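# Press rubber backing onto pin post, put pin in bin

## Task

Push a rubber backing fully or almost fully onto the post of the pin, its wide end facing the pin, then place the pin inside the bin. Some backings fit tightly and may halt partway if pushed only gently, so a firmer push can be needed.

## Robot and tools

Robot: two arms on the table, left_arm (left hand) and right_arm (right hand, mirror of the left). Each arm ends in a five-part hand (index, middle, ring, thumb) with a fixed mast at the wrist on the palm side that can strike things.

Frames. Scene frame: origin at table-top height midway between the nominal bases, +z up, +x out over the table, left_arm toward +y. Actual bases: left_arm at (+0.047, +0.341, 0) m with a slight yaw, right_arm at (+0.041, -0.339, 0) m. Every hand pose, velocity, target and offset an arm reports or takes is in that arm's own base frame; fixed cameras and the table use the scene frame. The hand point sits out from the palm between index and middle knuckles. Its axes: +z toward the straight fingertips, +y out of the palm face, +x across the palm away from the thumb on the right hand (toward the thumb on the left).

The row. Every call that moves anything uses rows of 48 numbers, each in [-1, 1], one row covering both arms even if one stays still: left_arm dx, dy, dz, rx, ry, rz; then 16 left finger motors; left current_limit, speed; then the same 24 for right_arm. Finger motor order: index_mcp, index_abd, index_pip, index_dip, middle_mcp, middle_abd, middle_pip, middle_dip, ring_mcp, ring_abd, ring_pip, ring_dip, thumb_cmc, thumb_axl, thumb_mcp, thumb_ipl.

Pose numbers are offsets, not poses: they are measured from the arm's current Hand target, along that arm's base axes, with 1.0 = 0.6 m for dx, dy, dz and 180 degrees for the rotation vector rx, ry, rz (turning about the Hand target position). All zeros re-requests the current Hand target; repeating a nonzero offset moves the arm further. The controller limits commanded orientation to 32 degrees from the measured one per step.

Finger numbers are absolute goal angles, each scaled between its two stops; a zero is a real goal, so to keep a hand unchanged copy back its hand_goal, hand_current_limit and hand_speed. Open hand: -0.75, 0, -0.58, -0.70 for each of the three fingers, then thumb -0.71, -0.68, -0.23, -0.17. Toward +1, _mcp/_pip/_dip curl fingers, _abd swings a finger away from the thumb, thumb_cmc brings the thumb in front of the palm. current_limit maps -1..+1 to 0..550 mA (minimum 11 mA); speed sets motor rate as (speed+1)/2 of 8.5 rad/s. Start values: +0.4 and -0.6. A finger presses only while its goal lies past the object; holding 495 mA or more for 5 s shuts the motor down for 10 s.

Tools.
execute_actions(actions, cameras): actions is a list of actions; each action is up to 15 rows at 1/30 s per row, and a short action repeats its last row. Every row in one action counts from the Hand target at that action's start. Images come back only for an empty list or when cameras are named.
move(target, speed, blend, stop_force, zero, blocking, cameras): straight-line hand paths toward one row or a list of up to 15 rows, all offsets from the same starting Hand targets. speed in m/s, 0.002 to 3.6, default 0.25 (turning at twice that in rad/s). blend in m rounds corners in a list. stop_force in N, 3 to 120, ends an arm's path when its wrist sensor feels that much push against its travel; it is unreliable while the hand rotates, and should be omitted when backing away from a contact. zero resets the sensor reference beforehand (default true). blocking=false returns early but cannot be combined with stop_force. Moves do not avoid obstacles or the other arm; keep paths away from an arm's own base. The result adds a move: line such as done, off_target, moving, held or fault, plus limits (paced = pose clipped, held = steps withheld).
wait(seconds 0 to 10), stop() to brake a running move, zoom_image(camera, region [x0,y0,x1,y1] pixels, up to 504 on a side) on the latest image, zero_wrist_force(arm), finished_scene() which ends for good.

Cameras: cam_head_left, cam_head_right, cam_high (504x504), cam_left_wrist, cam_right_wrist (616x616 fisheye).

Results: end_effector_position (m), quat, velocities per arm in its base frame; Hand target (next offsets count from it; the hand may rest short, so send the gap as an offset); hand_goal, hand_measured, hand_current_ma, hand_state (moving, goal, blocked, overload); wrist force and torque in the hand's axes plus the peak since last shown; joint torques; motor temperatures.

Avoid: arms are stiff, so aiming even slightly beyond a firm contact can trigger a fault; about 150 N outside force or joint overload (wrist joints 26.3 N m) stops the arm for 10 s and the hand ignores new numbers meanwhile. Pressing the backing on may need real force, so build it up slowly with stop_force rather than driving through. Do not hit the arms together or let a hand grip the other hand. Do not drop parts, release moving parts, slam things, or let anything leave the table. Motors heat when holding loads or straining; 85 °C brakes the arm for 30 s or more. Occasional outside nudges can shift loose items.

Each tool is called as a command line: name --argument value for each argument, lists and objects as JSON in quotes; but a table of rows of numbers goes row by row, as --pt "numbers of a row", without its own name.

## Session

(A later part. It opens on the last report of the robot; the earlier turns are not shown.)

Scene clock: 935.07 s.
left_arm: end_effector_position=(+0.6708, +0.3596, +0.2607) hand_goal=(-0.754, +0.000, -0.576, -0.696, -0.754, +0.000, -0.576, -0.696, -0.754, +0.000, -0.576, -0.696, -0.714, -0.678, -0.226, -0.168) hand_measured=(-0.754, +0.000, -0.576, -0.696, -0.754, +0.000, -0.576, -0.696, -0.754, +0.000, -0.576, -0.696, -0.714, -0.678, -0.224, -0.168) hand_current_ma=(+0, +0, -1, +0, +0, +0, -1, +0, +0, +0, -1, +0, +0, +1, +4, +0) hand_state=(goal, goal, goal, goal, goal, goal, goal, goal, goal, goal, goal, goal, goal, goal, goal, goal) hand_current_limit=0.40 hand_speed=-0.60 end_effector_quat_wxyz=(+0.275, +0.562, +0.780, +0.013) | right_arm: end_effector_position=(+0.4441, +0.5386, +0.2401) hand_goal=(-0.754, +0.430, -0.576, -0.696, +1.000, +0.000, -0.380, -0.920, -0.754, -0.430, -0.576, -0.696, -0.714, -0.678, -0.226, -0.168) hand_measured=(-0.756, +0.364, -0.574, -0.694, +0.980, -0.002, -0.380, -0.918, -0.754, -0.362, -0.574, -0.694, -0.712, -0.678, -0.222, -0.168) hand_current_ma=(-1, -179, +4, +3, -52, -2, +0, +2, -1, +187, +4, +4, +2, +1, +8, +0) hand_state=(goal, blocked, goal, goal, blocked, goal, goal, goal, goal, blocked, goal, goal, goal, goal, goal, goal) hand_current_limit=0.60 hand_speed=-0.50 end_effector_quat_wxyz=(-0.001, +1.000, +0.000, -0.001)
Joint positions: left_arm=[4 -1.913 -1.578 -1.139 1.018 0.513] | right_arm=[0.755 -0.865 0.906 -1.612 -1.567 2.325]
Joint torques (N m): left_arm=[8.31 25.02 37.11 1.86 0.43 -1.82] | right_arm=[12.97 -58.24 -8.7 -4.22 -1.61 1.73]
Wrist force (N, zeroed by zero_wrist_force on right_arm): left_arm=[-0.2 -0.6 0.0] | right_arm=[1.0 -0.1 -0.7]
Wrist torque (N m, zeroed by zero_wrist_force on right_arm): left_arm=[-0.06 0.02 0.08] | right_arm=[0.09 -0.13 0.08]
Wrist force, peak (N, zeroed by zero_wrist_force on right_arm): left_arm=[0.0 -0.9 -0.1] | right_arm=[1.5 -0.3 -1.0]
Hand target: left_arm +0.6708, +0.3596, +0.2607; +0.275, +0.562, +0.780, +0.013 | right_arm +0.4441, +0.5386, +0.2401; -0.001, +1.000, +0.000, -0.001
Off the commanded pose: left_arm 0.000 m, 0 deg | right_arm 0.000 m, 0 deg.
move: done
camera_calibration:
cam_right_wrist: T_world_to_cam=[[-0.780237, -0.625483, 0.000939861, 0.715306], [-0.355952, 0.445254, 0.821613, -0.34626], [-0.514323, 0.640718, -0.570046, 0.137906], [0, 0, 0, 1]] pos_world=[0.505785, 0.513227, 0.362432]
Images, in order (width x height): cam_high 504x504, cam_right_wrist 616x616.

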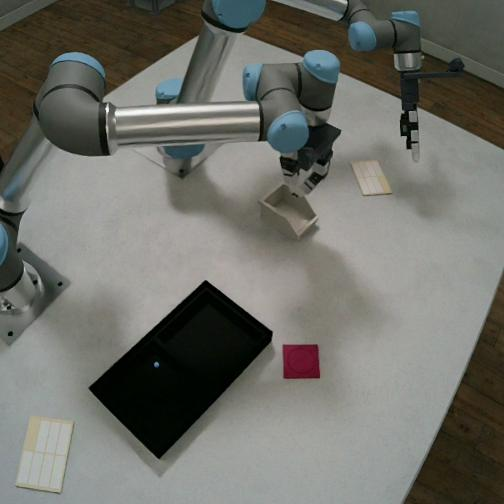

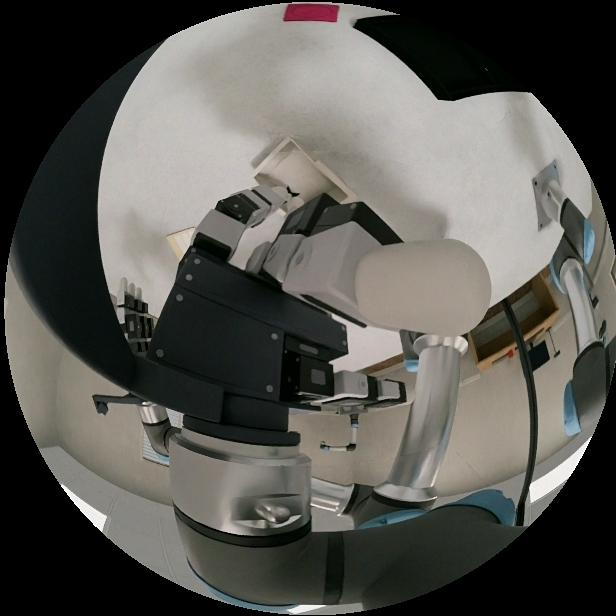

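move --target '[0,0,0,0,0,0,-0.754,0,-0.576,-0.696,-0.754,0,-0.576,-0.696,-0.754,0,-0.576,-0.696,-0.714,-0.678,-0.226,-0.168,0.4,-0.6,0,0,-0.1735,0,0,0,-0.754,0.43,-0.576,-0.696,1,0,-0.38,-0.92,-0.754,-0.43,-0.576,-0.696,-0.714,-0.678,-0.226,-0.168,0.6,-0.5]' --speed 0.1 --cameras '["cam_high","cam_right_wrist"]'

zoom_image --camera "cam_high" --region '[230, 150, 330, 250]'

zoom_image --camera "cam_right_wrist" --region '[220, 100, 360, 240]'

Scene clock: 937.40 s.
left_arm: end_effector_position=(+0.6708, +0.3596, +0.2607) hand_goal=(-0.754, +0.000, -0.576, -0.696, -0.754, +0.000, -0.576, -0.696, -0.754, +0.000, -0.576, -0.696, -0.714, -0.678, -0.226, -0.168) hand_measured=(-0.754, +0.000, -0.576, -0.696, -0.754, +0.000, -0.576, -0.696, -0.754, +0.000, -0.576, -0.696, -0.714, -0.678, -0.224, -0.168) hand_current_ma=(+0, +0, -1, +0, +0, +0, -1, +0, +0, +0, -1, +0, +0, +1, +4, +0) hand_state=(goal, goal, goal, goal, goal, goal, goal, goal, goal, goal, goal, goal, goal, goal, goal, goal) hand_current_limit=0.40 hand_speed=-0.60 end_effector_quat_wxyz=(+0.275, +0.562, +0.780, +0.013) | right_arm: end_effector_position=(+0.4441, +0.5386, +0.1361) hand_goal=(-0.754, +0.430, -0.576, -0.696, +1.000, +0.000, -0.380, -0.920, -0.754, -0.430, -0.576, -0.696, -0.714, -0.678, -0.226, -0.168) hand_measured=(-0.756, +0.364, -0.574, -0.694, +0.980, -0.002, -0.380, -0.918, -0.754, -0.362, -0.574, -0.694, -0.712, -0.678, -0.222, -0.168) hand_current_ma=(-1, -179, +4, +3, -52, -2, +0, +2, -1, +187, +4, +4, +2, +1, +8, +0) hand_state=(goal, blocked, goal, goal, blocked, goal, goal, goal, goal, blocked, goal, goal, goal, goal, goal, goal) hand_current_limit=0.60 hand_speed=-0.50 end_effector_quat_wxyz=(-0.001, +1.000, +0.000, -0.001)
Joint positions: left_arm=[4 -1.913 -1.578 -1.139 1.018 0.513] | right_arm=[0.755 -0.819 1.095 -1.847 -1.567 2.325]
Joint torques (N m): left_arm=[8.49 24.93 36.99 1.9 0.43 -1.67] | right_arm=[8.11 -43.38 -7.95 -4.09 -0.41 -1]
Wrist force (N, zeroed by zero_wrist_force on right_arm): left_arm=[-0.1 -0.7 -0.1] | right_arm=[1.3 -0.7 -0.6]
Wrist torque (N m, zeroed by zero_wrist_force on right_arm): left_arm=[-0.05 0.01 0.09] | right_arm=[0.00 -0.15 0.09]
Wrist force, peak (N, zeroed by zero_wrist_force on right_arm): left_arm=[-0.1 -0.8 -0.1] | right_arm=[1.3 -0.6 -1.3]
Hand target: left_arm +0.6708, +0.3596, +0.2607; +0.275, +0.562, +0.780, +0.013 | right_arm +0.4441, +0.5386, +0.1360; -0.001, +1.000, +0.000, -0.001
Off the commanded pose: left_arm 0.000 m, 0 deg | right_arm 0.000 m, 0 deg.
move: done
camera_calibration:
cam_right_wrist: T_world_to_cam=[[-0.780237, -0.625483, 0.000939861, 0.715326], [-0.355952, 0.445254, 0.821613, -0.260848], [-0.514323, 0.640718, -0.570046, 0.0785693], [0, 0, 0, 1]] pos_world=[0.505685, 0.513227, 0.258432]
Images, in order (width x height): cam_high 504x504, cam_right_wrist 616x616.

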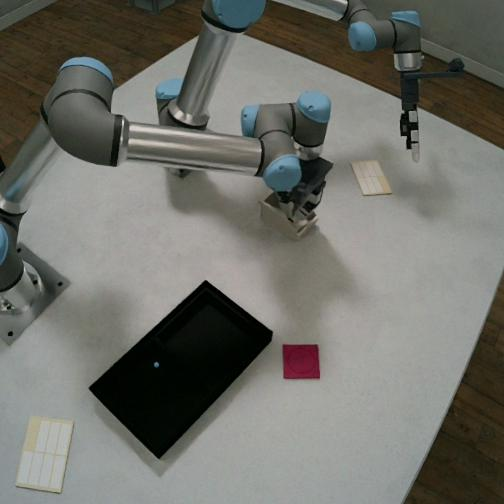

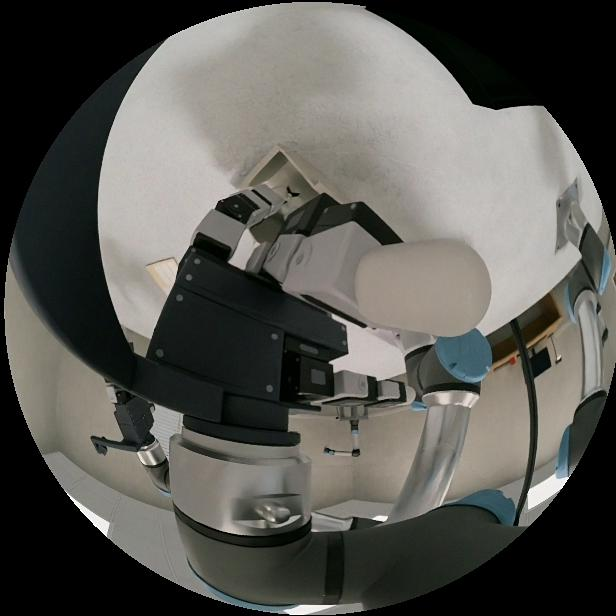

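Scaled by 5.040 from the camera's 504x504 image, which has a finer 720x720 frame.

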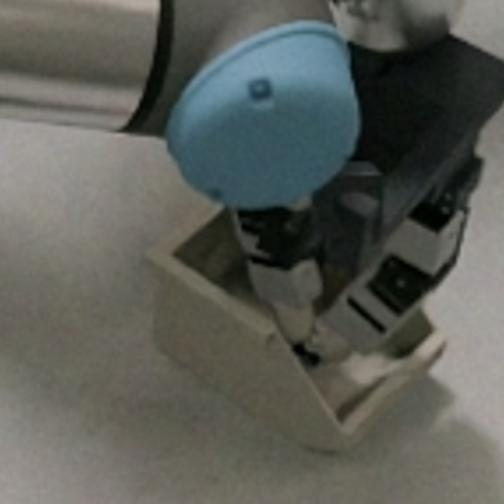

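Scaled by 3.600 from the camera's 616x616 image, which has a finer 880x880 frame.

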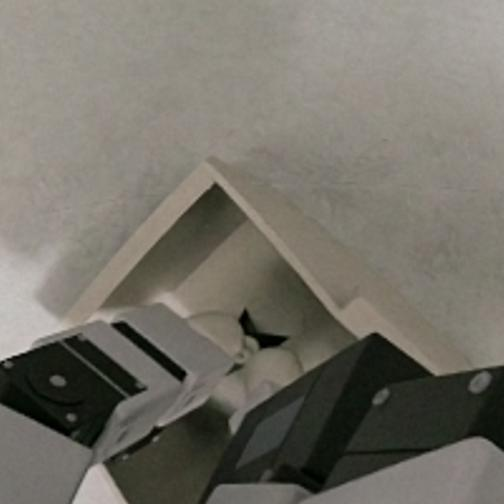

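move --target '[0,0,0,0,0,0,-0.754,0,-0.576,-0.696,-0.754,0,-0.576,-0.696,-0.754,0,-0.576,-0.696,-0.714,-0.678,-0.226,-0.168,0.4,-0.6,0,0,-0.0267,0,0,0,-0.754,0.43,-0.576,-0.696,1,0,-0.38,-0.92,-0.754,-0.43,-0.576,-0.696,-0.714,-0.678,-0.226,-0.168,0.6,-0.5]' --speed 0.006 --stop_force 3 --cameras '["cam_right_wrist"]'

zoom_image --camera "cam_right_wrist" --region '[250, 150, 330, 230]'

Scene clock: 942.27 s.
left_arm: end_effector_position=(+0.6708, +0.3596, +0.2607) hand_goal=(-0.754, +0.000, -0.576, -0.696, -0.754, +0.000, -0.576, -0.696, -0.754, +0.000, -0.576, -0.696, -0.714, -0.678, -0.226, -0.168) hand_measured=(-0.754, +0.000, -0.576, -0.696, -0.754, +0.000, -0.576, -0.696, -0.754, +0.000, -0.576, -0.696, -0.714, -0.678, -0.224, -0.168) hand_current_ma=(+0, +0, -1, +0, +0, +0, -1, +0, +0, +0, -1, +0, +0, +1, +4, +0) hand_state=(goal, goal, goal, goal, goal, goal, goal, goal, goal, goal, goal, goal, goal, goal, goal, goal) hand_current_limit=0.40 hand_speed=-0.60 end_effector_quat_wxyz=(+0.275, +0.562, +0.780, +0.013) | right_arm: end_effector_position=(+0.4441, +0.5386, +0.1243) hand_goal=(-0.754, +0.430, -0.576, -0.696, +1.000, +0.000, -0.380, -0.920, -0.754, -0.430, -0.576, -0.696, -0.714, -0.678, -0.226, -0.168) hand_measured=(-0.754, +0.364, -0.574, -0.694, +0.980, -0.002, -0.380, -0.918, -0.754, -0.364, -0.574, -0.694, -0.712, -0.678, -0.222, -0.168) hand_current_ma=(-1, -178, +3, +3, -52, -2, +0, +2, -1, +181, +3, +3, +2, +1, +8, +0) hand_state=(goal, blocked, goal, goal, blocked, goal, goal, goal, goal, blocked, goal, goal, goal, goal, goal, goal) hand_current_limit=0.60 hand_speed=-0.50 end_effector_quat_wxyz=(-0.001, +1.000, +0.000, -0.001)
Joint positions: left_arm=[4 -1.913 -1.578 -1.139 1.018 0.513] | right_arm=[0.755 -0.81 1.111 -1.872 -1.567 2.325]
Joint torques (N m): left_arm=[8.13 24.71 36.59 1.89 0.51 -1.48] | right_arm=[6.19 -56.49 -34.1 0 0.33 -1.05]
Wrist force (N, zeroed by zero_wrist_force on right_arm): left_arm=[0.1 -0.7 0.2] | right_arm=[1.8 -0.3 -4.3]
Wrist torque (N m, zeroed by zero_wrist_force on right_arm): left_arm=[-0.08 0.00 0.10] | right_arm=[0.33 -0.03 0.13]
Wrist force, peak (N, zeroed by zero_wrist_force on right_arm): left_arm=[0.0 -1.0 0.0] | right_arm=[1.7 -0.9 -7.0]
Hand target: left_arm +0.6708, +0.3596, +0.2607; +0.275, +0.562, +0.780, +0.013 | right_arm +0.4441, +0.5386, +0.1243; -0.001, +1.000, +0.000, -0.001 (not the last commanded pose)
Off the commanded pose: left_arm 0.000 m, 0 deg | right_arm 0.004 m, 0 deg.
move: contact (right_arm)
camera_calibration:
cam_right_wrist: T_world_to_cam=[[-0.780209, -0.625518, 0.000876129, 0.715435], [-0.356013, 0.445206, 0.821612, -0.251143], [-0.514324, 0.640717, -0.570046, 0.0719518], [0, 0, 0, 1]] pos_world=[0.505785, 0.513227, 0.246732]
Images, in order (width x height): cam_right_wrist 616x616.

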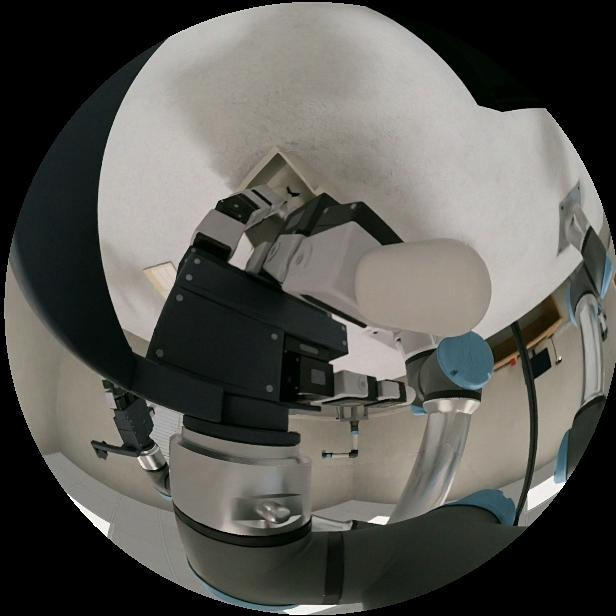

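Scaled by 6.300 from the camera's 616x616 image, which has a finer 880x880 frame.

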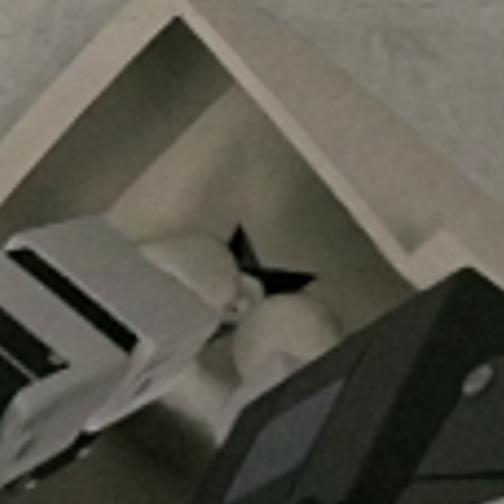

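move --pt "0 0 0 0 0 0 -0.754 0 -0.576 -0.696 -0.754 0 -0.576 -0.696 -0.754 0 -0.576 -0.696 -0.714 -0.678 -0.226 -0.168 0.4 -0.6 0 0 0.0006 0 0 0 -0.754 0.365 -0.576 -0.696 1 0 -0.38 -0.92 -0.754 -0.365 -0.576 -0.696 -0.714 -0.678 -0.226 -0.168 0.6 -0.88" --pt "0 0 0 0 0 0 -0.754 0 -0.576 -0.696 -0.754 0 -0.576 -0.696 -0.754 0 -0.576 -0.696 -0.714 -0.678 -0.226 -0.168 0.4 -0.6 0 0 0.0007 0 0 0 -0.754 0.32 -0.576 -0.696 1 0 -0.38 -0.92 -0.754 -0.32 -0.576 -0.696 -0.714 -0.678 -0.226 -0.168 0.6 -0.85" --speed 0.02 --cameras '["cam_right_wrist"]'

zoom_image --camera "cam_right_wrist" --region '[250, 150, 330, 230]'

Scene clock: 944.50 s.
left_arm: end_effector_position=(+0.6708, +0.3596, +0.2607) hand_goal=(-0.754, +0.000, -0.576, -0.696, -0.754, +0.000, -0.576, -0.696, -0.754, +0.000, -0.576, -0.696, -0.714, -0.678, -0.226, -0.168) hand_measured=(-0.754, +0.000, -0.576, -0.696, -0.754, +0.000, -0.576, -0.696, -0.754, +0.000, -0.576, -0.696, -0.714, -0.678, -0.224, -0.168) hand_current_ma=(+0, +0, -1, +0, +0, +0, -1, +0, +0, +0, -1, +0, +0, +1, +4, +0) hand_state=(goal, goal, goal, goal, goal, goal, goal, goal, goal, goal, goal, goal, goal, goal, goal, goal) hand_current_limit=0.40 hand_speed=-0.60 end_effector_quat_wxyz=(+0.275, +0.562, +0.780, +0.013) | right_arm: end_effector_position=(+0.4441, +0.5386, +0.1247) hand_goal=(-0.754, +0.320, -0.576, -0.696, +1.000, +0.000, -0.380, -0.920, -0.754, -0.320, -0.576, -0.696, -0.714, -0.678, -0.226, -0.168) hand_measured=(-0.754, +0.322, -0.574, -0.694, +0.980, -0.002, -0.380, -0.918, -0.754, -0.338, -0.574, -0.694, -0.712, -0.678, -0.222, -0.168) hand_current_ma=(-1, +1, +3, +3, -52, -2, +0, +2, +0, -32, +3, +3, +2, +1, +8, +0) hand_state=(goal, goal, goal, goal, blocked, goal, goal, goal, goal, goal, goal, goal, goal, goal, goal, goal) hand_current_limit=0.60 hand_speed=-0.85 end_effector_quat_wxyz=(-0.001, +1.000, +0.000, -0.001)
Joint positions: left_arm=[4 -1.913 -1.578 -1.139 1.018 0.513] | right_arm=[0.755 -0.81 1.11 -1.871 -1.567 2.325]
Joint torques (N m): left_arm=[7.23 24.69 37.65 1.85 0.43 -1.44] | right_arm=[5.81 -58.79 -35.37 -0.33 0.45 -1.25]
Wrist force (N, zeroed by zero_wrist_force on right_arm): left_arm=[-0.2 -0.7 -0.1] | right_arm=[1.0 -0.3 -1.2]
Wrist torque (N m, zeroed by zero_wrist_force on right_arm): left_arm=[-0.05 0.02 0.08] | right_arm=[0.08 -0.13 0.07]
Wrist force, peak (N, zeroed by zero_wrist_force on right_arm): left_arm=[0.1 -0.8 -0.2] | right_arm=[1.4 -0.4 -5.1]
Hand target: left_arm +0.6708, +0.3596, +0.2607; +0.275, +0.562, +0.780, +0.013 | right_arm +0.4441, +0.5386, +0.1247; -0.001, +1.000, +0.000, -0.001
Off the commanded pose: left_arm 0.000 m, 0 deg | right_arm 0.000 m, 0 deg.
move: done
camera_calibration:
cam_right_wrist: T_world_to_cam=[[-0.780209, -0.625518, 0.000876129, 0.715434], [-0.356013, 0.445206, 0.821612, -0.251472], [-0.514324, 0.640717, -0.570046, 0.0721799], [0, 0, 0, 1]] pos_world=[0.505785, 0.513227, 0.247132]
Images, in order (width x height): cam_right_wrist 616x616.

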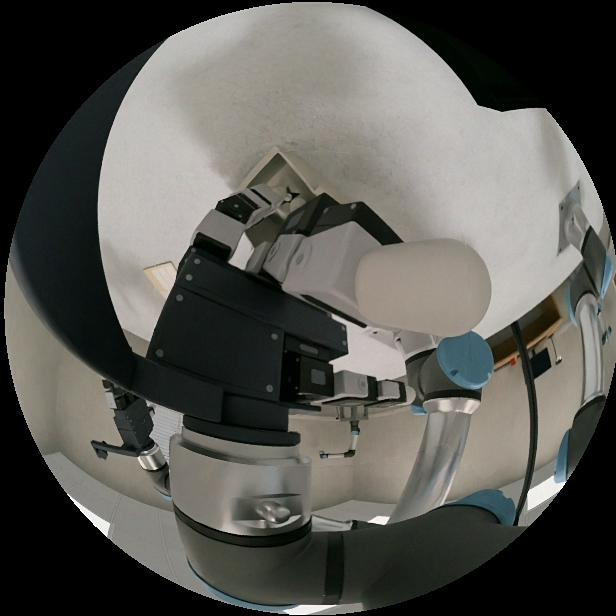

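Scaled by 6.300 from the camera's 616x616 image, which has a finer 880x880 frame.

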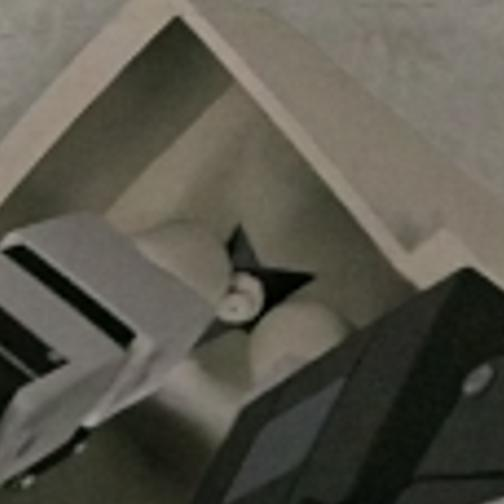

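move --pt "0 0 0 0 0 0 -0.754 0 -0.576 -0.696 -0.754 0 -0.576 -0.696 -0.754 0 -0.576 -0.696 -0.714 -0.678 -0.226 -0.168 0.4 -0.6 0 0 0.0007 0 0 0 -0.754 0.29 -0.576 -0.696 1 0 -0.38 -0.92 -0.754 -0.29 -0.576 -0.696 -0.714 -0.678 -0.226 -0.168 0.6 -0.8" --pt "0 0 0 0 0 0 -0.754 0 -0.576 -0.696 -0.754 0 -0.576 -0.696 -0.754 0 -0.576 -0.696 -0.714 -0.678 -0.226 -0.168 0.4 -0.6 0 0 0.02 0 0 0 -0.754 0.29 -0.576 -0.696 1 0 -0.38 -0.92 -0.754 -0.29 -0.576 -0.696 -0.714 -0.678 -0.226 -0.168 0.6 -0.8" --pt "0 0 0 0 0 0 -0.754 0 -0.576 -0.696 -0.754 0 -0.576 -0.696 -0.754 0 -0.576 -0.696 -0.714 -0.678 -0.226 -0.168 0.4 -0.6 0 0 0.19 0 0 0 -0.754 0.29 -0.576 -0.696 1 0 -0.38 -0.92 -0.754 -0.29 -0.576 -0.696 -0.714 -0.678 -0.226 -0.168 0.6 -0.8" --speed '[0.02, 0.03, 0.12]' --blend '[0, 0.003, 0]' --cameras '["all"]'

zoom_image --camera "cam_right_wrist" --region '[240, 120, 340, 220]'

zoom_image --camera "cam_high" --region '[250, 170, 330, 250]'

zoom_image --camera "cam_left_wrist" --region '[430, 210, 500, 280]'

Scene clock: 947.47 s.
left_arm: end_effector_position=(+0.6708, +0.3596, +0.2607) hand_goal=(-0.754, +0.000, -0.576, -0.696, -0.754, +0.000, -0.576, -0.696, -0.754, +0.000, -0.576, -0.696, -0.714, -0.678, -0.226, -0.168) hand_measured=(-0.754, +0.000, -0.576, -0.696, -0.754, +0.000, -0.576, -0.696, -0.754, +0.000, -0.576, -0.696, -0.714, -0.678, -0.224, -0.168) hand_current_ma=(+0, +0, -1, +0, +0, +0, -1, +0, +0, +0, -1, +0, +0, +1, +4, +0) hand_state=(goal, goal, goal, goal, goal, goal, goal, goal, goal, goal, goal, goal, goal, goal, goal, goal) hand_current_limit=0.40 hand_speed=-0.60 end_effector_quat_wxyz=(+0.275, +0.562, +0.780, +0.013) | right_arm: end_effector_position=(+0.4441, +0.5386, +0.2387) hand_goal=(-0.754, +0.290, -0.576, -0.696, +1.000, +0.000, -0.380, -0.920, -0.754, -0.290, -0.576, -0.696, -0.714, -0.678, -0.226, -0.168) hand_measured=(-0.754, +0.292, -0.574, -0.694, +0.980, -0.002, -0.380, -0.918, -0.752, -0.292, -0.574, -0.694, -0.712, -0.678, -0.222, -0.168) hand_current_ma=(-1, +2, +3, +3, -51, -2, +0, +2, +3, -2, +3, +3, +2, +1, +8, +0) hand_state=(goal, goal, goal, goal, blocked, goal, goal, goal, goal, goal, goal, goal, goal, goal, goal, goal) hand_current_limit=0.60 hand_speed=-0.80 end_effector_quat_wxyz=(-0.001, +1.000, +0.000, -0.001)
Joint positions: left_arm=[4 -1.913 -1.578 -1.139 1.018 0.513] | right_arm=[0.755 -0.865 0.909 -1.615 -1.567 2.325]
Joint torques (N m): left_arm=[7.46 25.83 37.47 1.76 0.44 -1.3] | right_arm=[10.25 -43.01 -36.68 -0.29 -0.21 1.45]
Wrist force (N, zeroed by zero_wrist_force on right_arm): left_arm=[0.0 -0.6 -0.2] | right_arm=[1.1 -0.3 -0.8]
Wrist torque (N m, zeroed by zero_wrist_force on right_arm): left_arm=[-0.03 0.00 0.10] | right_arm=[0.07 -0.13 0.09]
Wrist force, peak (N, zeroed by zero_wrist_force on right_arm): left_arm=[0.0 -0.8 -0.1] | right_arm=[1.6 -0.3 -2.7]
Hand target: left_arm +0.6708, +0.3596, +0.2607; +0.275, +0.562, +0.780, +0.013 | right_arm +0.4441, +0.5386, +0.2387; -0.001, +1.000, +0.000, -0.001
Off the commanded pose: left_arm 0.000 m, 0 deg | right_arm 0.000 m, 0 deg.
move: done
camera_calibration:
cam_left_wrist: T_world_to_cam=[[-0.428356, -0.893212, 0.136688, 0.536149], [-0.817159, 0.447484, 0.363329, 0.227043], [-0.385696, 0.0439383, -0.921579, 0.604555], [0, 0, 0, 1]] pos_world=[0.648368, 0.350733, 0.401369]
cam_right_wrist: T_world_to_cam=[[-0.780186, -0.625546, 0.000825034, 0.715278], [-0.356062, 0.445167, 0.821612, -0.345127], [-0.514324, 0.640717, -0.570046, 0.137114], [0, 0, 0, 1]] pos_world=[0.505685, 0.513227, 0.361132]

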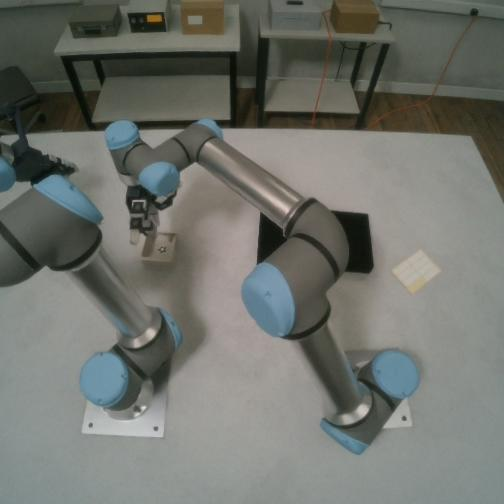

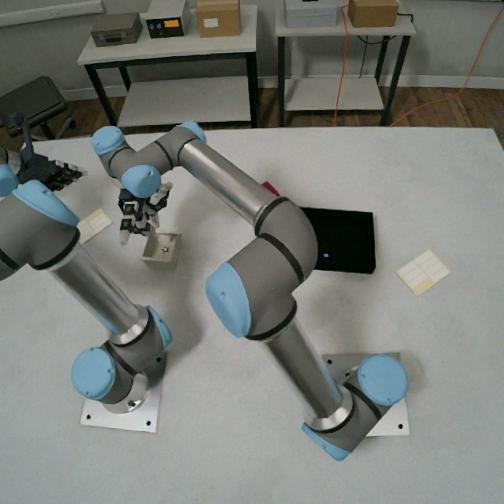

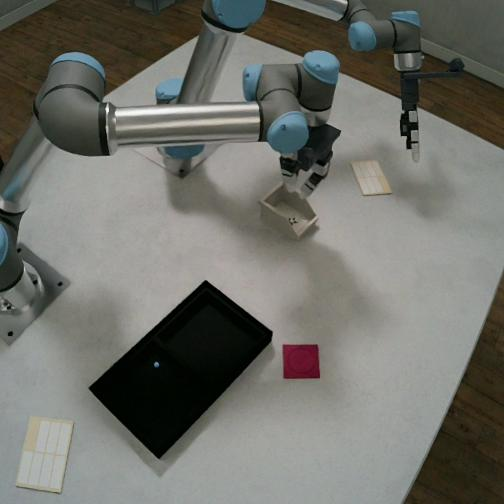

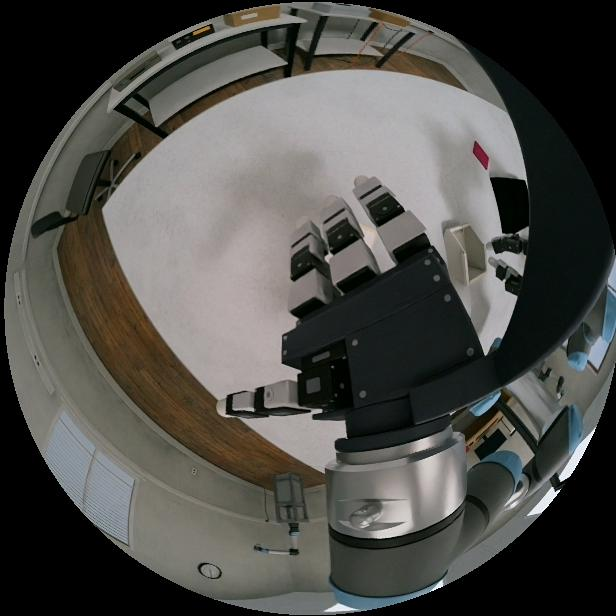

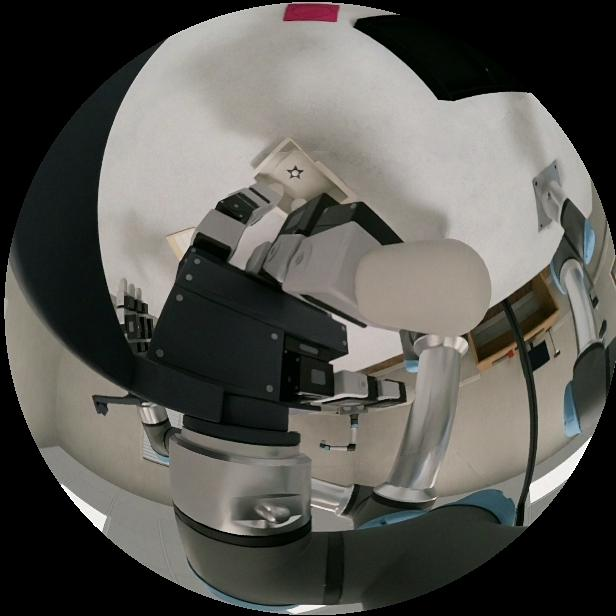

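Scaled by 5.040 from the camera's 616x616 image, which has a finer 880x880 frame.

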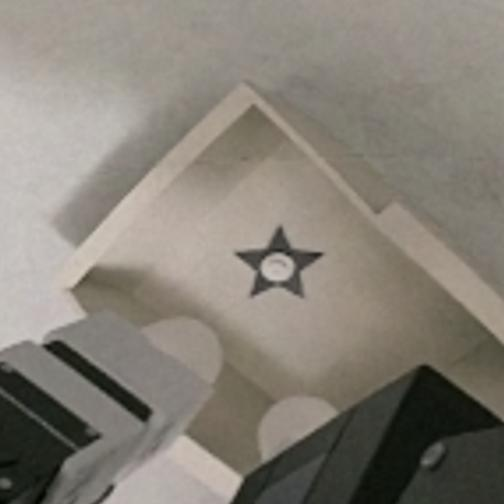

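Scaled by 6.300 from the camera's 504x504 image, which has a finer 720x720 frame.

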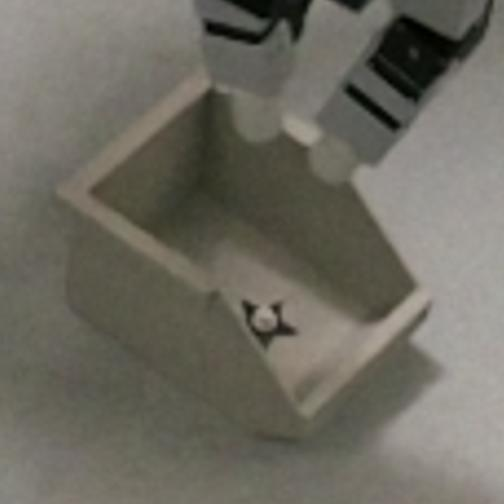

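Scaled by 7.200 from the camera's 616x616 image, which has a finer 880x880 frame.

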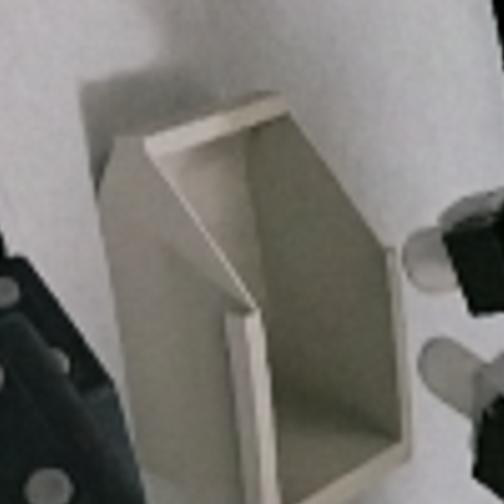

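zoom_image --camera "cam_right_wrist" --region '[283, 160, 309, 186]'

zoom_image --camera "cam_high" --region '[281, 212, 303, 234]'

zoom_image --camera "cam_head_left" --region '[150, 238, 174, 262]'

Scaled by 19.385 from the camera's 616x616 image, which has a finer 880x880 frame.

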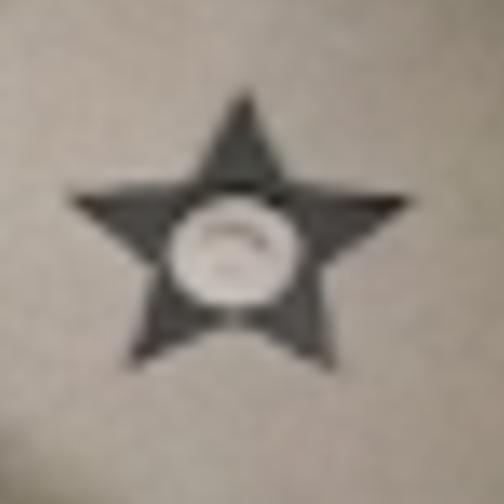

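Scaled by 22.909 from the camera's 504x504 image, which has a finer 720x720 frame.

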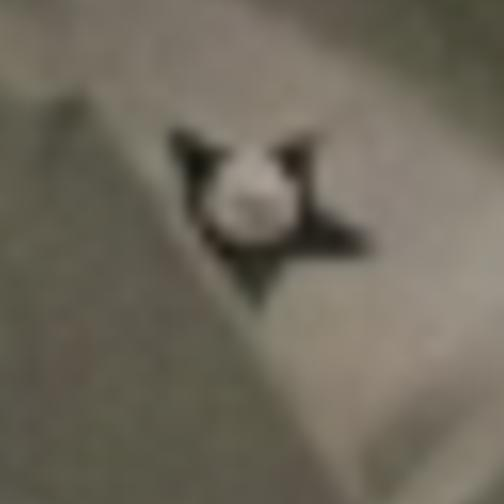

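Scaled by 21.000 from the camera's 504x504 image, which has a finer 720x720 frame.

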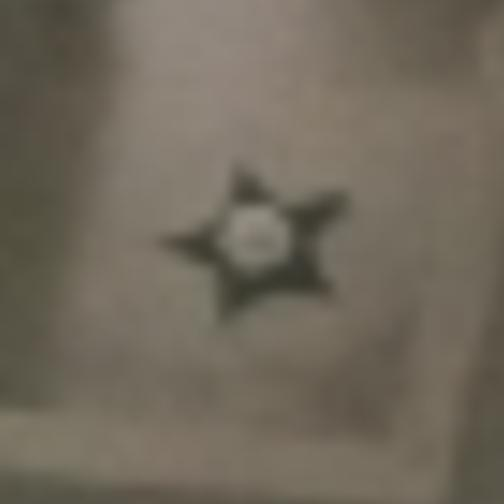

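finished_scene --scene 1

The scene is finished: the task was done.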